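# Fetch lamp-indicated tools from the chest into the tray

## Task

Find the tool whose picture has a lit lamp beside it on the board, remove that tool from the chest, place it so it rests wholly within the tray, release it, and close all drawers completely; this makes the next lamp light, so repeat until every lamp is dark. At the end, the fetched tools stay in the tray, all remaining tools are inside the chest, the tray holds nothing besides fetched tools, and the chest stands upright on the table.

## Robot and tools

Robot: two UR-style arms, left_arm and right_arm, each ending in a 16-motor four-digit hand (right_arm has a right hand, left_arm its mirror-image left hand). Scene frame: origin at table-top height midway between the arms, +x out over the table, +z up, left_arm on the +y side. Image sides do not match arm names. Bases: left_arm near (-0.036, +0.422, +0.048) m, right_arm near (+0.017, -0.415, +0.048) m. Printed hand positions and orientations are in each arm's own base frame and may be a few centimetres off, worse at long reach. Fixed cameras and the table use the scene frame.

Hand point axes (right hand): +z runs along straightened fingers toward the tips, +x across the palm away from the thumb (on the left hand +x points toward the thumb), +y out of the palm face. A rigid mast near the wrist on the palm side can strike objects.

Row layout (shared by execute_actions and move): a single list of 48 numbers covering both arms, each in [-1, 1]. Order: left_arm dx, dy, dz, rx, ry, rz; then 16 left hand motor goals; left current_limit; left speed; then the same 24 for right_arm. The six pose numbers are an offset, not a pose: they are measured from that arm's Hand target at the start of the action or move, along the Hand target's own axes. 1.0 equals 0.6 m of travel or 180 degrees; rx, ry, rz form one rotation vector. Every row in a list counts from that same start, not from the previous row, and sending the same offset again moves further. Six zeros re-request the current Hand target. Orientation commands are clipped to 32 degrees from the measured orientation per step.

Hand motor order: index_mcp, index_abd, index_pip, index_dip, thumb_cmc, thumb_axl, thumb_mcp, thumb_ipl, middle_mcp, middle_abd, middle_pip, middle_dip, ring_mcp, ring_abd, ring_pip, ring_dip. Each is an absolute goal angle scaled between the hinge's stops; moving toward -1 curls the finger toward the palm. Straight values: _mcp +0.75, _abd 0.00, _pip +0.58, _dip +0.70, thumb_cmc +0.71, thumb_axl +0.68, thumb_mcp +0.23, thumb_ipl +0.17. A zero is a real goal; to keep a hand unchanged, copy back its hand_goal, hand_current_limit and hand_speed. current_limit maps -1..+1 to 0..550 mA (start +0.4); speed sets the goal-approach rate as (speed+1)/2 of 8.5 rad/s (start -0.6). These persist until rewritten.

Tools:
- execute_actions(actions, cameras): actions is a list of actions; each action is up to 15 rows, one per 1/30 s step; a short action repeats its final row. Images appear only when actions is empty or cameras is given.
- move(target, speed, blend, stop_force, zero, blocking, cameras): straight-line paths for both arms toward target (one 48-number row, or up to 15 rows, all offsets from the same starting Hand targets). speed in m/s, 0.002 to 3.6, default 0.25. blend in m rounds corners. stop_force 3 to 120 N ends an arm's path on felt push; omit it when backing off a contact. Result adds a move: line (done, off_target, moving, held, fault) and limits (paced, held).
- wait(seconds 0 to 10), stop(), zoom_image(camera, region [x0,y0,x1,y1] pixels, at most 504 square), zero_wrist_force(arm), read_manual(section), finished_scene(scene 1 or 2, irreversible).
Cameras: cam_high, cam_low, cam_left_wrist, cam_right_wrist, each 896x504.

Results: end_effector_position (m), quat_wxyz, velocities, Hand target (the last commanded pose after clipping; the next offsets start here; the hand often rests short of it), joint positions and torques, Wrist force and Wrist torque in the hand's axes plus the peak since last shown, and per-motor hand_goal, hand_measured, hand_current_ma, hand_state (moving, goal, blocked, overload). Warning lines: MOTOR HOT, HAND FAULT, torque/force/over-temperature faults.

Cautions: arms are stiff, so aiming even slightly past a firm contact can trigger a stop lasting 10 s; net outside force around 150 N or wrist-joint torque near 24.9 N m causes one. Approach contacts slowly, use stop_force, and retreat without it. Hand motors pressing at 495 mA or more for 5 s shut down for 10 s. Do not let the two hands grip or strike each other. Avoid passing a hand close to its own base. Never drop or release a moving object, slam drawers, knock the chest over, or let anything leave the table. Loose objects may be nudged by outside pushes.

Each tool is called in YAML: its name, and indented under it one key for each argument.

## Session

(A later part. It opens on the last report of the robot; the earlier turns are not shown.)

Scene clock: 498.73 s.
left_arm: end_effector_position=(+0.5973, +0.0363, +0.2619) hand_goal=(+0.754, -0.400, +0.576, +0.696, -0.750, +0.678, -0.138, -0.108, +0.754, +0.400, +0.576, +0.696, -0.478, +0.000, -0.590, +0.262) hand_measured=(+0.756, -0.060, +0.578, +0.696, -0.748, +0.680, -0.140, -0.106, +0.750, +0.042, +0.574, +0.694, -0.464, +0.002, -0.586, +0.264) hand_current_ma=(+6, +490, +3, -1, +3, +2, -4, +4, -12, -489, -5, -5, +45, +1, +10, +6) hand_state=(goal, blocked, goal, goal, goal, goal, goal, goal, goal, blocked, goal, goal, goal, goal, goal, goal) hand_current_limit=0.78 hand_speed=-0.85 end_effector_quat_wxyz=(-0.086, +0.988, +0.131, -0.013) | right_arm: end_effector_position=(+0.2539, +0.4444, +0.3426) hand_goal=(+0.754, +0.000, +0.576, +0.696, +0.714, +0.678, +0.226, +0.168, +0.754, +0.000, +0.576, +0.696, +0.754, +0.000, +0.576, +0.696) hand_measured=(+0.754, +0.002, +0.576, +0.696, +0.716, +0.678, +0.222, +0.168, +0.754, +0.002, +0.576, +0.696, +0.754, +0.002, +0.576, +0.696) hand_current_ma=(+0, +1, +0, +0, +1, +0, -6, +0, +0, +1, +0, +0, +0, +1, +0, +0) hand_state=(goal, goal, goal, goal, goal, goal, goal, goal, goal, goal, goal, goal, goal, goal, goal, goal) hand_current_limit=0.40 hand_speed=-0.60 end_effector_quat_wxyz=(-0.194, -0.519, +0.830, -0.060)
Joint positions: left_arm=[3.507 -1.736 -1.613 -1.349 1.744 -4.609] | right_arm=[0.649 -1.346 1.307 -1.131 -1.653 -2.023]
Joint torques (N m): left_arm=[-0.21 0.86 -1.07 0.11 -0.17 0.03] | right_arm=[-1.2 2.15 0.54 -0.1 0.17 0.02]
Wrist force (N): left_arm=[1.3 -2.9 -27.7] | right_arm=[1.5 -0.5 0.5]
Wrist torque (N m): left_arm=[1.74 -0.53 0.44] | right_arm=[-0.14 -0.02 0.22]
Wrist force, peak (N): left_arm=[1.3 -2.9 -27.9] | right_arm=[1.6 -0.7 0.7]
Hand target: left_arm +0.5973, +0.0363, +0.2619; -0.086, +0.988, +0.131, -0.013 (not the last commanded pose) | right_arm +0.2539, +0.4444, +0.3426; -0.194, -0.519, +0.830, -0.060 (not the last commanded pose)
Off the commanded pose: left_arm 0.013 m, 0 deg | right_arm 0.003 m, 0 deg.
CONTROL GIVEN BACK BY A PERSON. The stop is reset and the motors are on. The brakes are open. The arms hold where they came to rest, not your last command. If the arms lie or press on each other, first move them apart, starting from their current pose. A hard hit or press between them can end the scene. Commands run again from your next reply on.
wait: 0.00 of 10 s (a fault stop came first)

move:
  target:
    - [0.0022,-0.0008,-0.0043,0,0,0,0.754,-0.4,0.576,0.696,-0.75,0.677,-0.138,-0.109,0.754,0.4,0.576,0.696,-0.479,0,-0.591,0.261,0.78,-0.85,0,0,0,0,0,0,0.754,0,0.576,0.696,0.714,0.678,0.226,0.168,0.754,0,0.576,0.696,0.754,0,0.576,0.696,0.4,-0.6]
    - [0.0022,-0.0008,-0.0043,0,0,0,0.754,0.08,0.576,0.696,-0.75,0.677,-0.138,-0.109,0.754,-0.08,0.576,0.696,-0.479,0,-0.591,0.261,0.4,-0.8,0,0,0,0,0,0,0.754,0,0.576,0.696,0.714,0.678,0.226,0.168,0.754,0,0.576,0.696,0.754,0,0.576,0.696,0.4,-0.6]
    - [0.0022,-0.0172,-0.0014,0,0,0,0.754,-0.4,0.576,0.696,-0.75,0.677,-0.138,-0.109,0.754,0.4,0.576,0.696,-0.479,0,-0.591,0.261,0.78,-0.85,0,0,0,0,0,0,0.754,0,0.576,0.696,0.714,0.678,0.226,0.168,0.754,0,0.576,0.696,0.754,0,0.576,0.696,0.4,-0.6]
  speed: 0.03
  cameras: ["cam_left_wrist","cam_right_wrist"]

zoom_image:
  camera: "cam_left_wrist"
  region: [380, 0, 580, 150]

Scene clock: 502.13 s.
left_arm: end_effector_position=(+0.5959, +0.0463, +0.2646) hand_goal=(+0.754, -0.400, +0.576, +0.696, -0.750, +0.678, -0.138, -0.108, +0.754, +0.400, +0.576, +0.696, -0.478, +0.000, -0.590, +0.262) hand_measured=(+0.752, -0.056, +0.578, +0.696, -0.748, +0.680, -0.140, -0.106, +0.748, +0.040, +0.574, +0.694, -0.464, +0.002, -0.586, +0.264) hand_current_ma=(-3, +490, +2, -1, +3, +2, -4, +4, -16, -489, -5, -5, +45, +1, +10, +6) hand_state=(goal, blocked, goal, goal, goal, goal, goal, goal, goal, blocked, goal, goal, goal, goal, goal, goal) hand_current_limit=0.78 hand_speed=-0.85 end_effector_quat_wxyz=(-0.086, +0.988, +0.131, -0.013) | right_arm: end_effector_position=(+0.2539, +0.4444, +0.3426) hand_goal=(+0.754, +0.000, +0.576, +0.696, +0.714, +0.678, +0.226, +0.168, +0.754, +0.000, +0.576, +0.696, +0.754, +0.000, +0.576, +0.696) hand_measured=(+0.754, +0.002, +0.576, +0.696, +0.716, +0.678, +0.222, +0.168, +0.754, +0.002, +0.576, +0.696, +0.754, +0.002, +0.576, +0.696) hand_current_ma=(+0, +1, +0, +0, +1, +0, -6, +0, +0, +1, +0, +0, +0, +1, +0, +0) hand_state=(goal, goal, goal, goal, goal, goal, goal, goal, goal, goal, goal, goal, goal, goal, goal, goal) hand_current_limit=0.40 hand_speed=-0.60 end_effector_quat_wxyz=(-0.194, -0.519, +0.830, -0.060)
Joint positions: left_arm=[3.524 -1.735 -1.608 -1.351 1.744 -4.591] | right_arm=[0.649 -1.346 1.307 -1.131 -1.653 -2.023]
Joint torques (N m): left_arm=[7.38 42.98 10.96 3.62 -1.78 1.35] | right_arm=[-0.32 -28.61 -23.24 -1.41 0.17 -0.01]
Wrist force (N): left_arm=[2.3 -1.6 -2.6] | right_arm=[1.3 -0.2 0.4]
Wrist torque (N m): left_arm=[-0.20 -0.33 0.36] | right_arm=[-0.09 0.02 0.20]
Wrist force, peak (N): left_arm=[1.5 -2.8 -27.8] | right_arm=[1.7 -0.5 0.4]
Hand target: left_arm +0.5959, +0.0463, +0.2646; -0.086, +0.988, +0.131, -0.013 | right_arm +0.2539, +0.4444, +0.3426; -0.194, -0.519, +0.830, -0.060
Off the commanded pose: left_arm 0.000 m, 0 deg | right_arm 0.000 m, 0 deg.
CONTROL GIVEN BACK BY A PERSON, as an earlier result said. Commands run again.
move: done
Images, in order (width x height): cam_left_wrist 896x504, cam_right_wrist 896x504.

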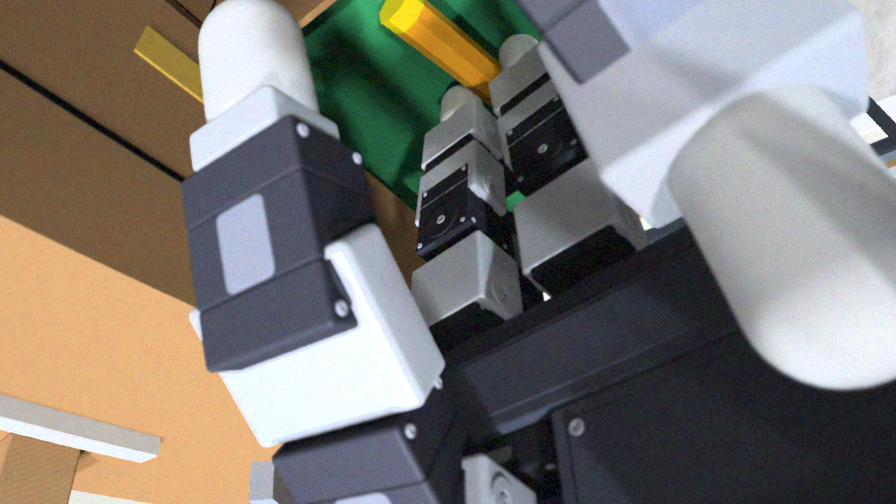

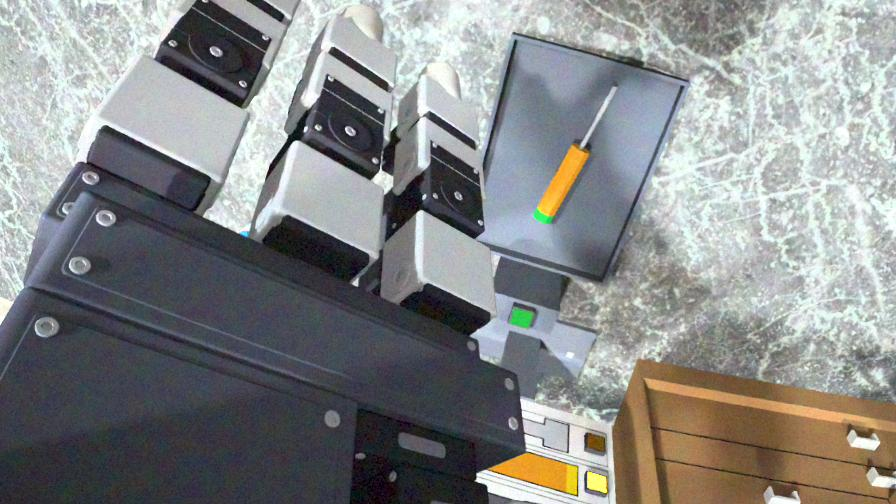

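Scaled by 2.520 from the camera's 896x504 image, which has a finer 1280x720 frame.

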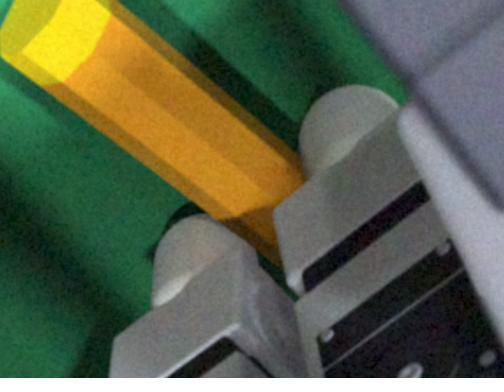

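move:
  target: [0,-0.0145,-0.0821,0,0,0,0.754,-0.4,0.576,0.696,-0.75,0.677,-0.138,-0.109,0.754,0.4,0.576,0.696,-0.479,0,-0.591,0.261,0.78,-0.85,0,0,0,0,0,0,0.754,0,0.576,0.696,0.714,0.678,0.226,0.168,0.754,0,0.576,0.696,0.754,0,0.576,0.696,0.4,-0.6]
  speed: 0.04
  cameras: ["cam_left_wrist","cam_low"]

zoom_image:
  camera: "cam_left_wrist"
  region: [380, 0, 580, 150]

zoom_image:
  camera: "cam_low"
  region: [430, 140, 560, 260]

Scene clock: 504.10 s.
left_arm: end_effector_position=(+0.5960, +0.0464, +0.3145) hand_goal=(+0.754, -0.400, +0.576, +0.696, -0.750, +0.678, -0.138, -0.108, +0.754, +0.400, +0.576, +0.696, -0.478, +0.000, -0.590, +0.262) hand_measured=(+0.752, -0.056, +0.578, +0.696, -0.748, +0.680, -0.140, -0.106, +0.748, +0.040, +0.574, +0.694, -0.464, +0.002, -0.586, +0.264) hand_current_ma=(-3, +490, +2, -1, +3, +2, -4, +4, -16, -489, -5, -5, +45, +1, +10, +6) hand_state=(goal, blocked, goal, goal, goal, goal, goal, goal, goal, blocked, goal, goal, goal, goal, goal, goal) hand_current_limit=0.78 hand_speed=-0.85 end_effector_quat_wxyz=(-0.086, +0.988, +0.131, -0.012) | right_arm: end_effector_position=(+0.2539, +0.4444, +0.3426) hand_goal=(+0.754, +0.000, +0.576, +0.696, +0.714, +0.678, +0.226, +0.168, +0.754, +0.000, +0.576, +0.696, +0.754, +0.000, +0.576, +0.696) hand_measured=(+0.754, +0.002, +0.576, +0.696, +0.716, +0.678, +0.222, +0.168, +0.754, +0.002, +0.576, +0.696, +0.754, +0.002, +0.576, +0.696) hand_current_ma=(+0, +1, +0, +0, +1, +0, -6, +0, +0, +1, +0, +0, +0, +1, +0, +0) hand_state=(goal, goal, goal, goal, goal, goal, goal, goal, goal, goal, goal, goal, goal, goal, goal, goal) hand_current_limit=0.40 hand_speed=-0.60 end_effector_quat_wxyz=(-0.194, -0.519, +0.830, -0.060)
Joint positions: left_arm=[3.524 -1.719 -1.498 -1.477 1.744 -4.591] | right_arm=[0.649 -1.346 1.307 -1.131 -1.653 -2.023]
Joint torques (N m): left_arm=[5.97 42.96 35.36 0.66 0.09 0.35] | right_arm=[-1.18 -28.44 -23.88 -1.74 0 -0.17]
Wrist force (N): left_arm=[2.0 -1.4 -1.6] | right_arm=[1.1 -0.2 0.3]
Wrist torque (N m): left_arm=[-0.30 -0.36 0.34] | right_arm=[-0.10 0.05 0.19]
Wrist force, peak (N): left_arm=[2.4 -1.8 -2.6] | right_arm=[1.6 -0.3 0.7]
Hand target: left_arm +0.5960, +0.0464, +0.3146; -0.086, +0.988, +0.131, -0.013 | right_arm +0.2539, +0.4444, +0.3426; -0.194, -0.519, +0.830, -0.060
Off the commanded pose: left_arm 0.000 m, 0 deg | right_arm 0.000 m, 0 deg.
move: done
Images, in order (width x height): cam_low 896x504, cam_left_wrist 896x504.

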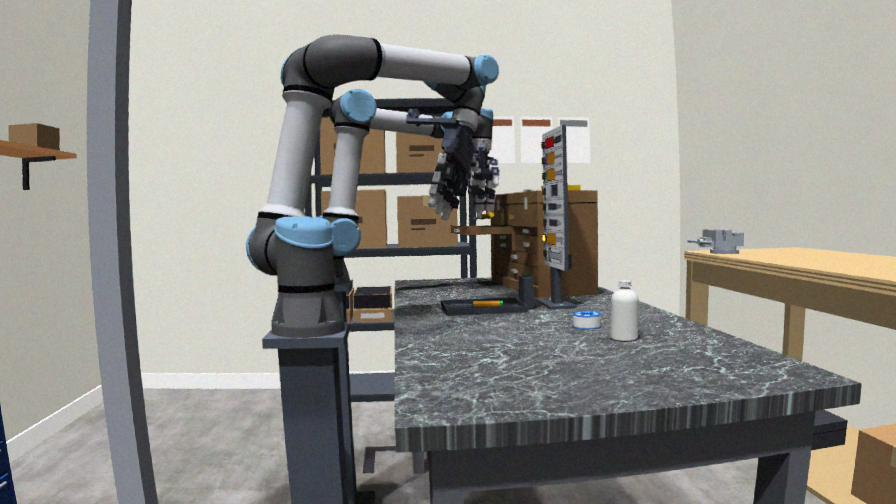

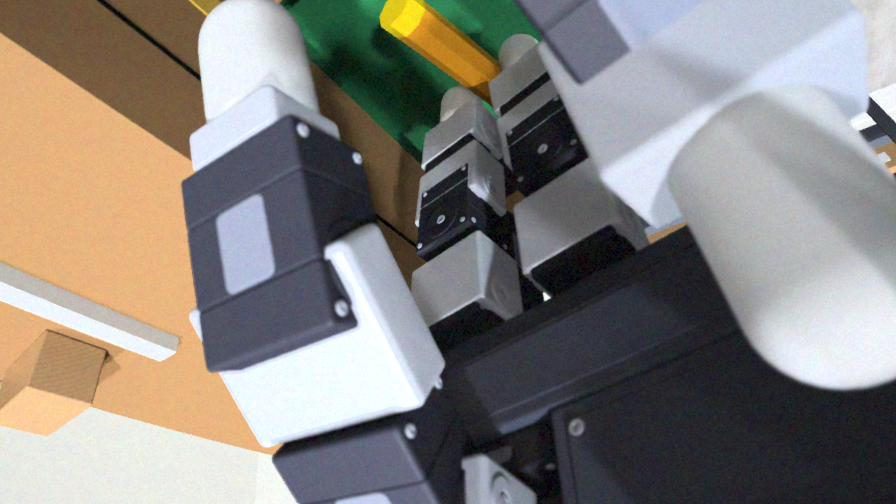

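Scaled by 2.520 from the camera's 896x504 image, which has a finer 1280x720 frame.

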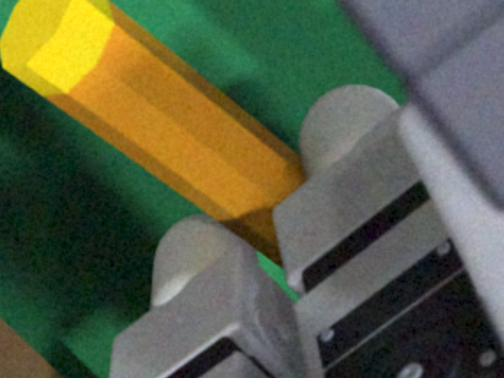

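Scaled by 3.877 from the camera's 896x504 image, which has a finer 1280x720 frame.

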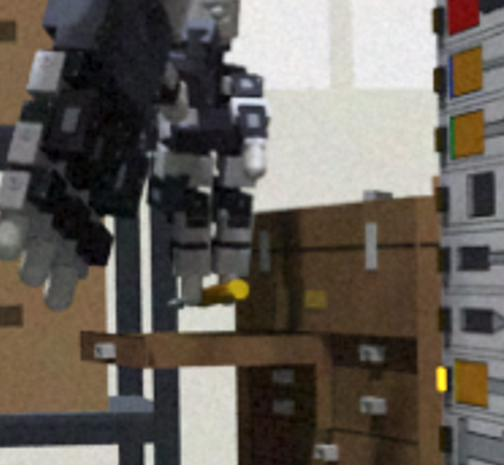

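move:
  target:
    - [0,-0.0145,-0.0821,0,0,0,0.754,-0.4,0.576,0.696,-0.75,0.677,-0.138,-0.109,0.754,0.4,0.576,0.696,-0.479,0,-0.591,0.261,0.78,-0.85,0.08,-0.05,0.03,0,0,0,0.754,0,0.576,0.696,0.714,0.678,0.226,0.168,0.754,0,0.576,0.696,0.754,0,0.576,0.696,0.4,-0.6]
    - [-0.2646,-0.0499,-0.0927,0,0,0,0.754,-0.4,0.576,0.696,-0.75,0.677,-0.138,-0.109,0.754,0.4,0.576,0.696,-0.479,0,-0.591,0.261,0.78,-0.85,0.2192,-0.1318,0.0755,0,0,0,0.754,0,0.576,0.696,0.714,0.678,0.226,0.168,0.754,0,0.576,0.696,0.754,0,0.576,0.696,0.4,-0.6]
  speed: [0.08,0.15]
  blend: [0.02,0]
  cameras: ["cam_left_wrist","cam_low","cam_right_wrist"]

zoom_image:
  camera: "cam_low"
  region: [400, 120, 530, 260]

Scene clock: 509.53 s.
left_arm: end_effector_position=(+0.4379, +0.0243, +0.3749) hand_goal=(+0.754, -0.400, +0.576, +0.696, -0.750, +0.678, -0.138, -0.108, +0.754, +0.400, +0.576, +0.696, -0.478, +0.000, -0.590, +0.262) hand_measured=(+0.752, -0.056, +0.578, +0.696, -0.748, +0.680, -0.140, -0.106, +0.748, +0.040, +0.574, +0.694, -0.464, +0.002, -0.586, +0.264) hand_current_ma=(-3, +490, +2, -1, +3, +2, -4, +4, -16, -489, -5, -5, +45, +1, +10, +6) hand_state=(goal, blocked, goal, goal, goal, goal, goal, goal, goal, blocked, goal, goal, goal, goal, goal, goal) hand_current_limit=0.78 hand_speed=-0.85 end_effector_quat_wxyz=(-0.086, +0.988, +0.131, -0.013) | right_arm: end_effector_position=(+0.2615, +0.2847, +0.3435) hand_goal=(+0.754, +0.000, +0.576, +0.696, +0.714, +0.678, +0.226, +0.168, +0.754, +0.000, +0.576, +0.696, +0.754, +0.000, +0.576, +0.696) hand_measured=(+0.754, +0.002, +0.576, +0.696, +0.716, +0.678, +0.222, +0.168, +0.754, +0.002, +0.576, +0.696, +0.754, +0.002, +0.576, +0.696) hand_current_ma=(+0, +1, +0, +0, +1, +0, -6, +0, +0, +1, +0, +0, +0, +1, +0, +0) hand_state=(goal, goal, goal, goal, goal, goal, goal, goal, goal, goal, goal, goal, goal, goal, goal, goal) hand_current_limit=0.40 hand_speed=-0.60 end_effector_quat_wxyz=(-0.194, -0.519, +0.830, -0.060)
Joint positions: left_arm=[3.623 -1.327 -1.72 -1.63 1.741 -4.491] | right_arm=[0.376 -1.608 1.601 -1.197 -1.756 -2.279]
Joint torques (N m): left_arm=[6.5 26.32 12.1 0.64 -1.59 1.14] | right_arm=[-14.52 -28.71 -17.13 -4.22 -2.31 -1.65]
Wrist force (N): left_arm=[2.0 -1.4 -1.7] | right_arm=[1.0 -0.5 0.7]
Wrist torque (N m): left_arm=[-0.28 -0.36 0.32] | right_arm=[-0.16 0.04 0.18]
Wrist force, peak (N): left_arm=[2.3 -1.5 -2.3] | right_arm=[1.7 -0.7 0.8]
Hand target: left_arm +0.4377, +0.0243, +0.3749; -0.086, +0.988, +0.131, -0.013 | right_arm +0.2615, +0.2846, +0.3435; -0.194, -0.519, +0.830, -0.060
Off the commanded pose: left_arm 0.000 m, 0 deg | right_arm 0.000 m, 0 deg.
move: done
Images, in order (width x height): cam_low 896x504, cam_left_wrist 896x504, cam_right_wrist 896x504.

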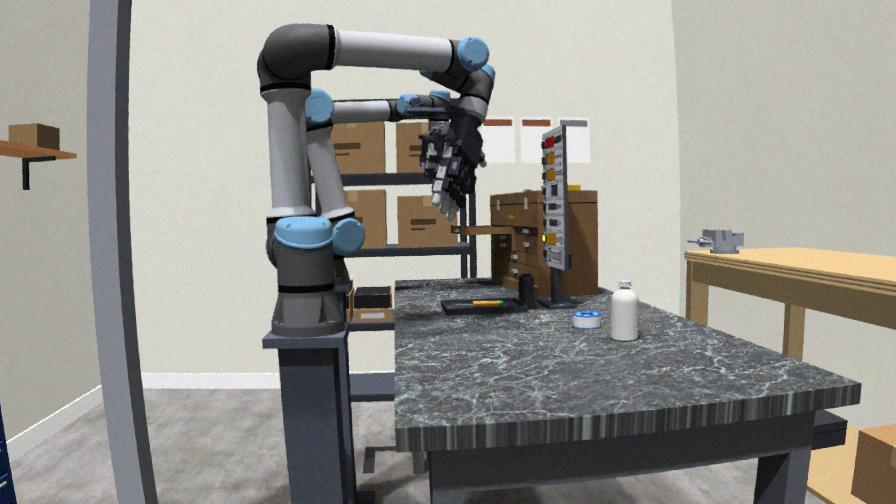

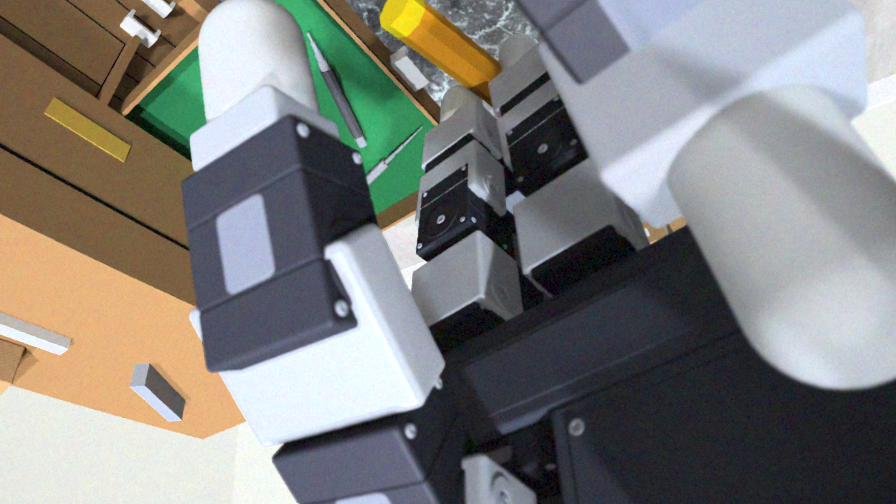

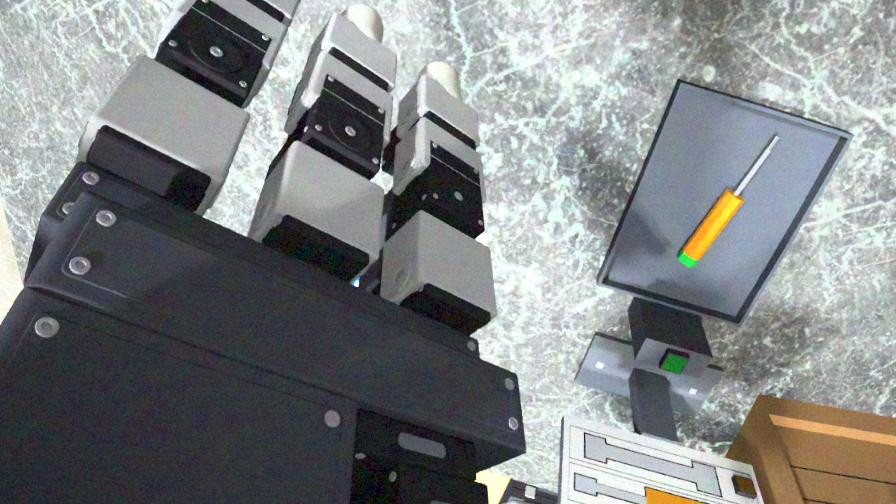

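Scaled by 3.600 from the camera's 896x504 image, which has a finer 1280x720 frame.

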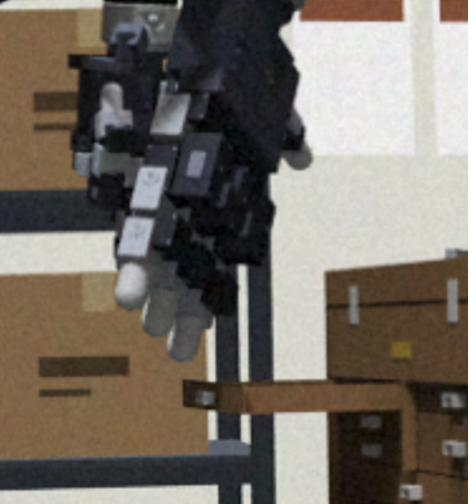

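execute_actions:
  actions:
    - [[0,0,0,0,0,0,0.754,-0.4,0.576,0.696,-0.75,0.677,-0.138,-0.109,0.754,0.4,0.576,0.696,-0.479,0,-0.591,0.261,0.78,-0.85,0,0,0,0,0,0,0.754,0,0.576,0.696,0.714,0.678,-0.4,-0.3,0.754,0,0.576,0.696,0.754,0,0.576,0.696,0.4,-0.5]]
  cameras: []

Scene clock: 512.43 s.
left_arm: end_effector_position=(+0.4377, +0.0243, +0.3749) hand_goal=(+0.754, -0.400, +0.576, +0.696, -0.750, +0.678, -0.138, -0.108, +0.754, +0.400, +0.576, +0.696, -0.478, +0.000, -0.590, +0.262) hand_measured=(+0.752, -0.056, +0.578, +0.696, -0.748, +0.680, -0.140, -0.106, +0.748, +0.040, +0.574, +0.694, -0.464, +0.002, -0.586, +0.264) hand_current_ma=(-3, +490, +2, -1, +3, +2, -4, +4, -16, -489, -5, -5, +45, +1, +10, +6) hand_state=(goal, blocked, goal, goal, goal, goal, goal, goal, goal, blocked, goal, goal, goal, goal, goal, goal) hand_current_limit=0.78 hand_speed=-0.85 end_effector_quat_wxyz=(-0.086, +0.988, +0.131, -0.013) | right_arm: end_effector_position=(+0.2615, +0.2846, +0.3435) hand_goal=(+0.754, +0.000, +0.576, +0.696, +0.714, +0.678, -0.400, -0.300, +0.754, +0.000, +0.576, +0.696, +0.754, +0.000, +0.576, +0.696) hand_measured=(+0.754, +0.002, +0.576, +0.696, +0.716, +0.678, -0.398, -0.298, +0.754, +0.002, +0.576, +0.696, +0.754, +0.002, +0.576, +0.696) hand_current_ma=(+0, +1, +0, +0, +1, +0, +2, +4, +0, +1, +0, +0, +0, +1, +0, +0) hand_state=(goal, goal, goal, goal, goal, goal, goal, goal, goal, goal, goal, goal, goal, goal, goal, goal) hand_current_limit=0.40 hand_speed=-0.50 end_effector_quat_wxyz=(-0.194, -0.519, +0.830, -0.060)
Joint positions: left_arm=[3.623 -1.326 -1.72 -1.63 1.741 -4.491] | right_arm=[0.375 -1.608 1.602 -1.197 -1.757 -2.279]
Joint torques (N m): left_arm=[7.53 25.9 11.8 0.91 -1.69 1.24] | right_arm=[-14.15 -28.56 -17.11 -3.87 -2.09 -1.62]
Wrist force (N): left_arm=[1.9 -1.1 -1.9] | right_arm=[1.1 -0.4 0.8]
Wrist torque (N m): left_arm=[-0.22 -0.35 0.32] | right_arm=[-0.14 0.00 0.19]
Wrist force, peak (N): left_arm=[2.4 -1.5 -1.9] | right_arm=[1.4 -0.8 0.6]
Hand target: left_arm +0.4377, +0.0243, +0.3749; -0.086, +0.988, +0.131, -0.013 | right_arm +0.2615, +0.2846, +0.3435; -0.194, -0.519, +0.830, -0.060
Off the commanded pose: left_arm 0.000 m, 0 deg | right_arm 0.000 m, 0 deg.
Step readings (end_effector_position of left_arm | right_arm):
0: (+0.4377, +0.0243, +0.3749) | (+0.2615, +0.2846, +0.3435)
1: (+0.4377, +0.0243, +0.3749) | (+0.2615, +0.2846, +0.3435)
2: (+0.4377, +0.0243, +0.3749) | (+0.2615, +0.2846, +0.3435)
4: (+0.4377, +0.0243, +0.3749) | (+0.2615, +0.2846, +0.3435)
8: (+0.4377, +0.0243, +0.3749) | (+0.2615, +0.2846, +0.3435)
15: (+0.4377, +0.0243, +0.3749) | (+0.2615, +0.2846, +0.3435)
No camera images: "cameras" was empty.

move:
  target: [-0.2818,0.6705,0.01,0,0.1057,0.5981,0.754,-0.4,0.576,0.696,-0.75,0.677,-0.138,-0.109,0.754,0.4,0.576,0.696,-0.479,0,-0.591,0.261,0.78,-0.85,0,0,0,0,0,0,0.754,0,0.576,0.696,0.714,0.678,-0.4,-0.3,0.754,0,0.576,0.696,0.754,0,0.576,0.696,0.4,-0.5]
  speed: 0.25
  cameras: ["cam_left_wrist","cam_low","cam_right_wrist"]

Scene clock: 517.47 s.
left_arm: end_effector_position=(+0.3771, -0.4012, +0.2998) hand_goal=(+0.754, -0.400, +0.576, +0.696, -0.750, +0.678, -0.138, -0.108, +0.754, +0.400, +0.576, +0.696, -0.478, +0.000, -0.590, +0.262) hand_measured=(+0.752, -0.056, +0.578, +0.696, -0.748, +0.680, -0.140, -0.106, +0.748, +0.040, +0.574, +0.694, -0.464, +0.002, -0.586, +0.264) hand_current_ma=(-3, +490, +2, -1, +3, +2, -4, +4, -16, -489, -5, -5, +45, +1, +10, +6) hand_state=(goal, blocked, goal, goal, goal, goal, goal, goal, goal, blocked, goal, goal, goal, goal, goal, goal) hand_current_limit=0.78 hand_speed=-0.85 end_effector_quat_wxyz=(-0.058, +0.678, -0.730, +0.064) | right_arm: end_effector_position=(+0.2615, +0.2846, +0.3435) hand_goal=(+0.754, +0.000, +0.576, +0.696, +0.714, +0.678, -0.400, -0.300, +0.754, +0.000, +0.576, +0.696, +0.754, +0.000, +0.576, +0.696) hand_measured=(+0.754, +0.002, +0.576, +0.696, +0.716, +0.678, -0.398, -0.298, +0.754, +0.002, +0.576, +0.696, +0.754, +0.002, +0.576, +0.696) hand_current_ma=(+0, +1, +0, +0, +1, +0, +2, +4, +0, +1, +0, +0, +0, +1, +0, +0) hand_state=(goal, goal, goal, goal, goal, goal, goal, goal, goal, goal, goal, goal, goal, goal, goal, goal) hand_current_limit=0.40 hand_speed=-0.50 end_effector_quat_wxyz=(-0.194, -0.519, +0.830, -0.060)
Joint positions: left_arm=[2.644 -1.73 -1.559 -1.265 1.64 -3.56] | right_arm=[0.375 -1.608 1.602 -1.197 -1.757 -2.279]
Joint torques (N m): left_arm=[-6.1 18.59 35.63 3.98 -1.67 1.26] | right_arm=[-13.38 -27.77 -17.49 -1.29 -1.91 -1.33]
Wrist force (N): left_arm=[2.2 -1.1 -2.2] | right_arm=[1.1 -0.7 0.7]
Wrist torque (N m): left_arm=[-0.21 -0.40 0.33] | right_arm=[-0.19 0.00 0.19]
Wrist force, peak (N): left_arm=[2.9 -1.6 -1.8] | right_arm=[1.6 -0.6 0.8]
Hand target: left_arm +0.3771, -0.4014, +0.2998; -0.058, +0.678, -0.730, +0.064 | right_arm +0.2615, +0.2846, +0.3435; -0.194, -0.519, +0.830, -0.060
Off the commanded pose: left_arm 0.000 m, 0 deg | right_arm 0.000 m, 0 deg.
move: done
Images, in order (width x height): cam_low 896x504, cam_left_wrist 896x504, cam_right_wrist 896x504.

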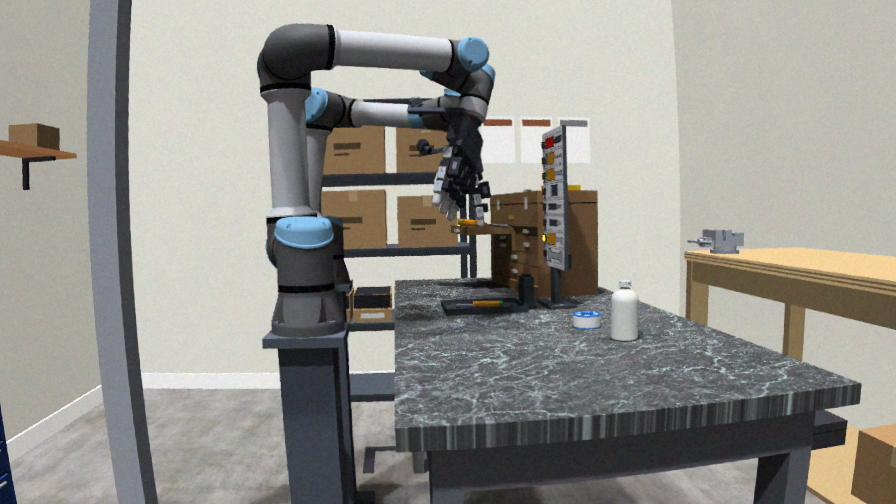

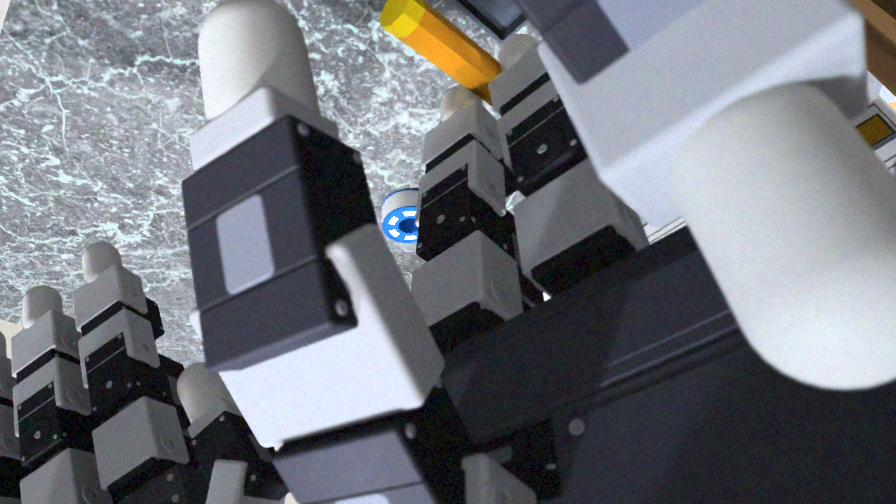

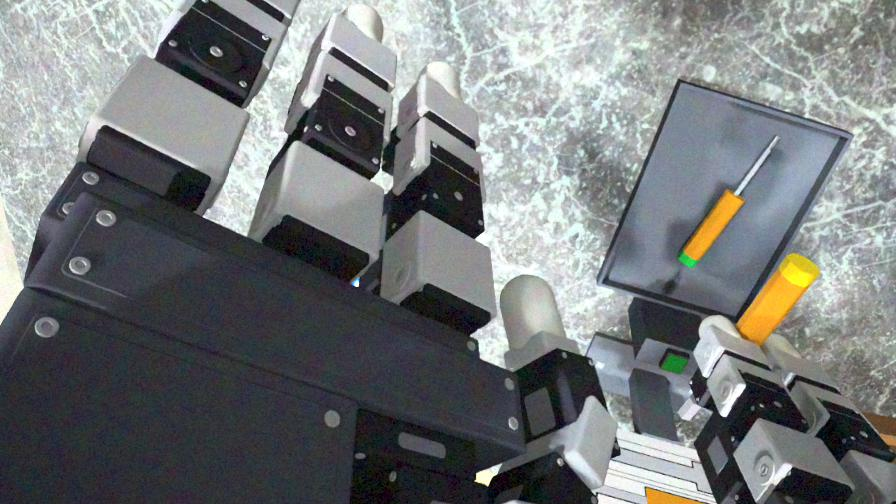

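move:
  target: [0,0.0567,0.3213,0,0,0,0.754,-0.4,0.576,0.696,-0.75,0.677,-0.138,-0.109,0.754,0.4,0.576,0.696,-0.479,0,-0.591,0.261,0.78,-0.85,0,0,0,0,0,0,0.754,0,0.576,0.696,0.714,0.678,-0.4,-0.3,0.754,0,0.576,0.696,0.754,0,0.576,0.696,0.4,-0.5]
  speed: 0.12
  stop_force: 10
  cameras: ["cam_left_wrist","cam_low","cam_right_wrist"]

zoom_image:
  camera: "cam_right_wrist"
  region: [580, 60, 870, 340]

zoom_image:
  camera: "cam_low"
  region: [420, 220, 560, 330]

Scene clock: 520.97 s.
left_arm: end_effector_position=(+0.3768, -0.4017, +0.1040) hand_goal=(+0.754, -0.400, +0.576, +0.696, -0.750, +0.678, -0.138, -0.108, +0.754, +0.400, +0.576, +0.696, -0.478, +0.000, -0.590, +0.262) hand_measured=(+0.752, -0.056, +0.578, +0.696, -0.748, +0.680, -0.140, -0.106, +0.748, +0.040, +0.574, +0.694, -0.464, +0.002, -0.586, +0.264) hand_current_ma=(-3, +490, +2, -1, +3, +2, -4, +4, -16, -489, -5, -5, +45, +1, +10, +6) hand_state=(goal, blocked, goal, goal, goal, goal, goal, goal, goal, blocked, goal, goal, goal, goal, goal, goal) hand_current_limit=0.78 hand_speed=-0.85 end_effector_quat_wxyz=(-0.058, +0.678, -0.730, +0.064) | right_arm: end_effector_position=(+0.2615, +0.2846, +0.3435) hand_goal=(+0.754, +0.000, +0.576, +0.696, +0.714, +0.678, -0.400, -0.300, +0.754, +0.000, +0.576, +0.696, +0.754, +0.000, +0.576, +0.696) hand_measured=(+0.754, +0.002, +0.576, +0.696, +0.716, +0.678, -0.398, -0.298, +0.754, +0.002, +0.576, +0.696, +0.754, +0.002, +0.576, +0.696) hand_current_ma=(+0, +1, +0, +0, +1, +0, +2, +4, +0, +1, +0, +0, +0, +1, +0, +0) hand_state=(goal, goal, goal, goal, goal, goal, goal, goal, goal, goal, goal, goal, goal, goal, goal, goal) hand_current_limit=0.40 hand_speed=-0.50 end_effector_quat_wxyz=(-0.194, -0.519, +0.830, -0.060)
Joint positions: left_arm=[2.643 -1.909 -1.874 -0.771 1.64 -3.561] | right_arm=[0.375 -1.608 1.602 -1.197 -1.757 -2.279]
Joint torques (N m): left_arm=[-6.6 21.46 7.49 4.18 -1.75 -1.6] | right_arm=[-12.7 -28.73 -17.32 0.1 -1.77 -1.5]
Wrist force (N): left_arm=[2.0 -1.6 -2.3] | right_arm=[0.9 -0.9 0.6]
Wrist torque (N m): left_arm=[-0.25 -0.37 0.48] | right_arm=[-0.21 0.02 0.15]
Wrist force, peak (N): left_arm=[2.0 -1.7 -2.9] | right_arm=[1.3 -1.1 0.8]
Hand target: left_arm +0.3768, -0.4017, +0.1040; -0.058, +0.678, -0.730, +0.064 | right_arm +0.2615, +0.2846, +0.3435; -0.194, -0.519, +0.830, -0.060
Off the commanded pose: left_arm 0.000 m, 0 deg | right_arm 0.000 m, 0 deg.
move: done
Images, in order (width x height): cam_low 896x504, cam_left_wrist 896x504, cam_right_wrist 896x504.

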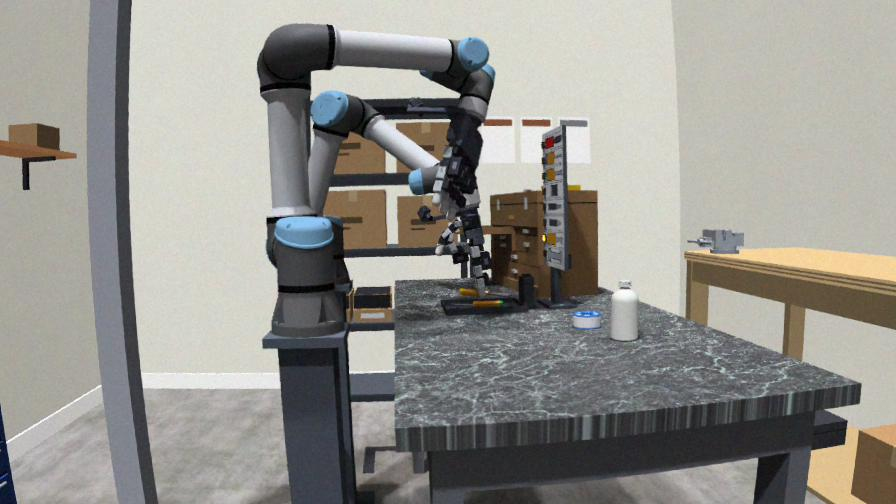

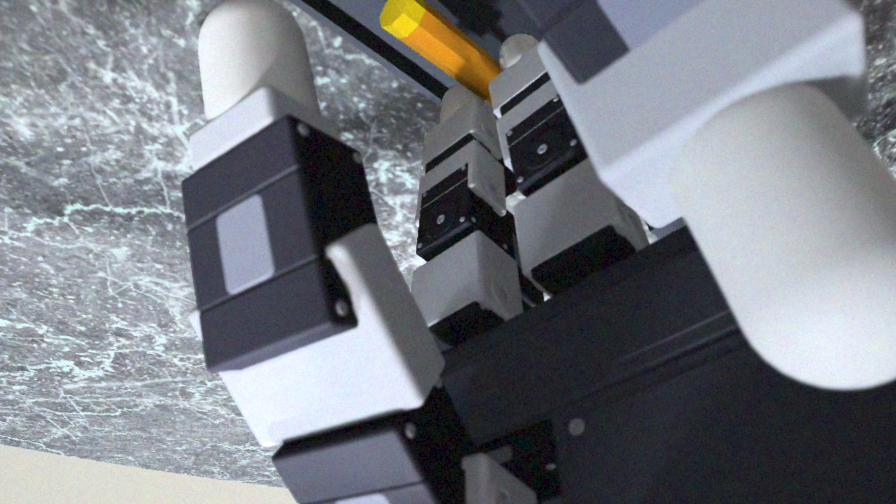

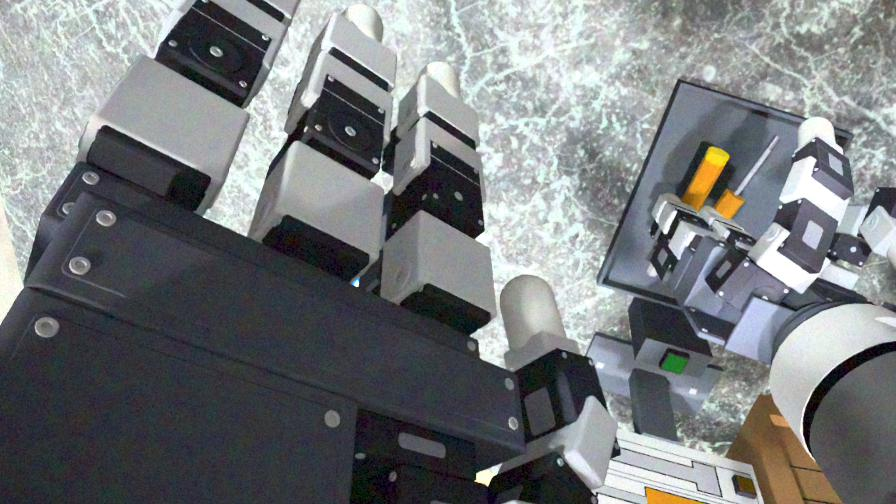

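Scaled by 1.738 from the camera's 896x504 image, which has a finer 1280x720 frame.

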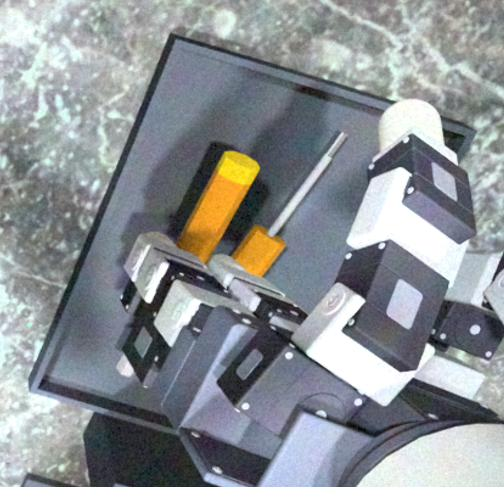

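Scaled by 3.600 from the camera's 896x504 image, which has a finer 1280x720 frame.

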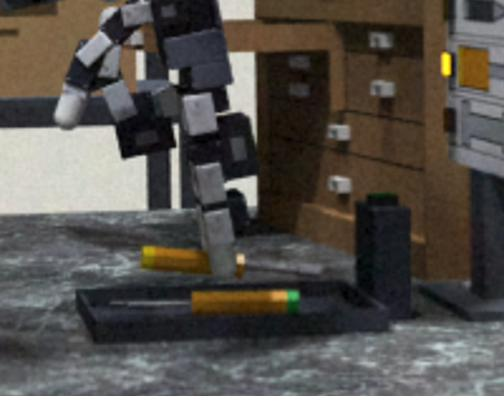

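move:
  target: [0,0.0130,0.0739,0,0,0,0.754,-0.4,0.576,0.696,-0.75,0.677,-0.138,-0.109,0.754,0.4,0.576,0.696,-0.479,0,-0.591,0.261,0.78,-0.85,0,0,0,0,0,0,0.754,0,0.576,0.696,0.714,0.678,-0.4,-0.3,0.754,0,0.576,0.696,0.754,0,0.576,0.696,0.4,-0.5]
  speed: 0.025
  stop_force: 5
  cameras: ["cam_left_wrist","cam_low","cam_right_wrist"]

zoom_image:
  camera: "cam_right_wrist"
  region: [580, 60, 870, 340]

zoom_image:
  camera: "cam_low"
  region: [420, 220, 560, 330]

Scene clock: 524.97 s.
left_arm: end_effector_position=(+0.3767, -0.4017, +0.0651) hand_goal=(+0.754, -0.400, +0.576, +0.696, -0.750, +0.678, -0.138, -0.108, +0.754, +0.400, +0.576, +0.696, -0.478, +0.000, -0.590, +0.262) hand_measured=(+0.752, -0.060, +0.576, +0.696, -0.748, +0.680, -0.140, -0.106, +0.748, +0.040, +0.572, +0.692, -0.464, +0.002, -0.586, +0.264) hand_current_ma=(-2, +489, +0, -1, +3, +2, -4, +4, -14, -489, -6, -8, +45, +1, +10, +6) hand_state=(goal, blocked, goal, goal, goal, goal, goal, goal, goal, blocked, goal, goal, goal, goal, goal, goal) hand_current_limit=0.78 hand_speed=-0.85 end_effector_quat_wxyz=(-0.058, +0.678, -0.730, +0.064) | right_arm: end_effector_position=(+0.2615, +0.2846, +0.3435) hand_goal=(+0.754, +0.000, +0.576, +0.696, +0.714, +0.678, -0.400, -0.300, +0.754, +0.000, +0.576, +0.696, +0.754, +0.000, +0.576, +0.696) hand_measured=(+0.754, +0.002, +0.576, +0.696, +0.716, +0.678, -0.398, -0.298, +0.754, +0.002, +0.576, +0.696, +0.754, +0.002, +0.576, +0.696) hand_current_ma=(+0, +1, +0, +0, +1, +0, +2, +4, +0, +1, +0, +0, +0, +1, +0, +0) hand_state=(goal, goal, goal, goal, goal, goal, goal, goal, goal, goal, goal, goal, goal, goal, goal, goal) hand_current_limit=0.40 hand_speed=-0.50 end_effector_quat_wxyz=(-0.194, -0.519, +0.830, -0.060)
Joint positions: left_arm=[2.643 -1.97 -1.91 -0.674 1.64 -3.561] | right_arm=[0.375 -1.608 1.602 -1.197 -1.757 -2.279]
Joint torques (N m): left_arm=[0.45 45.6 27.6 0.29 0.96 -1.27] | right_arm=[-12.28 -26.9 -17.25 0.04 -1.76 -1.43]
Wrist force (N): left_arm=[2.1 -1.9 -7.9] | right_arm=[1.3 -0.3 0.5]
Wrist torque (N m): left_arm=[0.16 -0.41 0.53] | right_arm=[-0.13 -0.02 0.22]
Wrist force, peak (N): left_arm=[1.2 -2.4 -30.9] | right_arm=[1.6 -0.6 0.6]
Hand target: left_arm +0.3767, -0.4017, +0.0651; -0.058, +0.678, -0.730, +0.064 (not the last commanded pose) | right_arm +0.2615, +0.2846, +0.3435; -0.194, -0.519, +0.830, -0.060
Off the commanded pose: left_arm 0.006 m, 0 deg | right_arm 0.000 m, 0 deg.
move: contact (left_arm)
Images, in order (width x height): cam_low 896x504, cam_left_wrist 896x504, cam_right_wrist 896x504.

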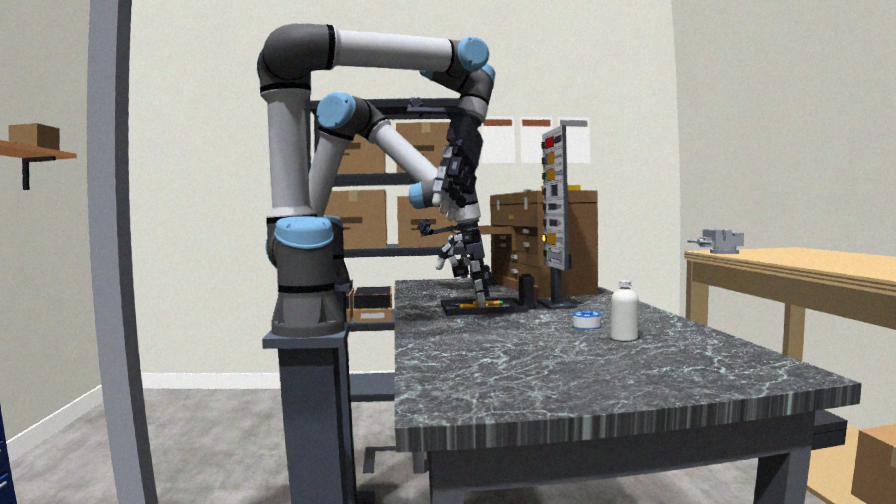

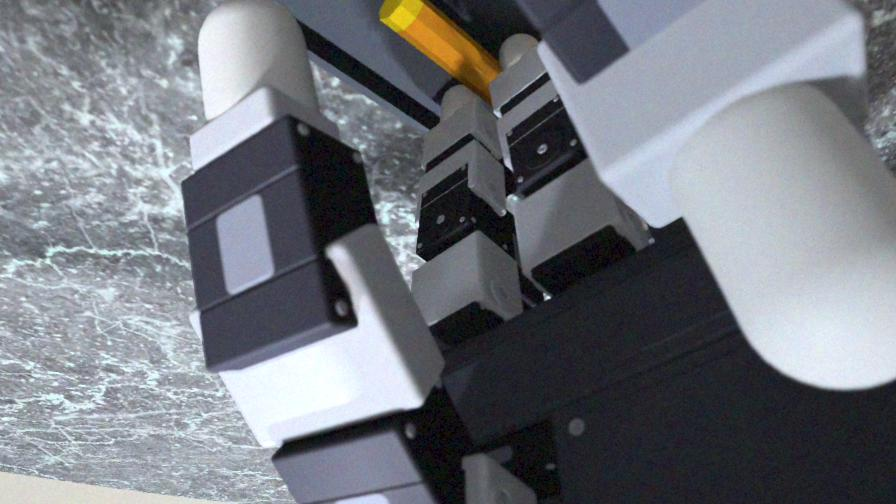

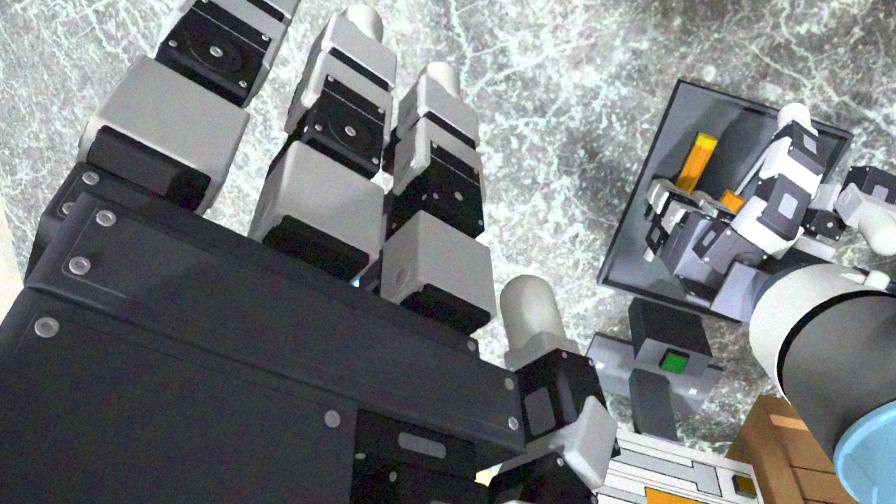

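Scaled by 1.738 from the camera's 896x504 image, which has a finer 1280x720 frame.

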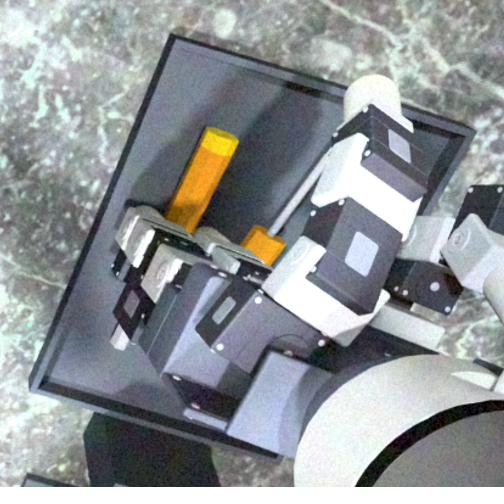

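Scaled by 3.600 from the camera's 896x504 image, which has a finer 1280x720 frame.

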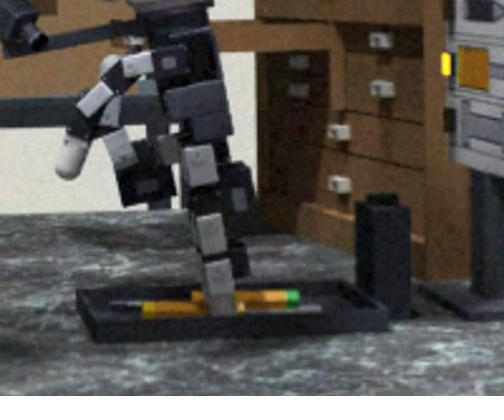

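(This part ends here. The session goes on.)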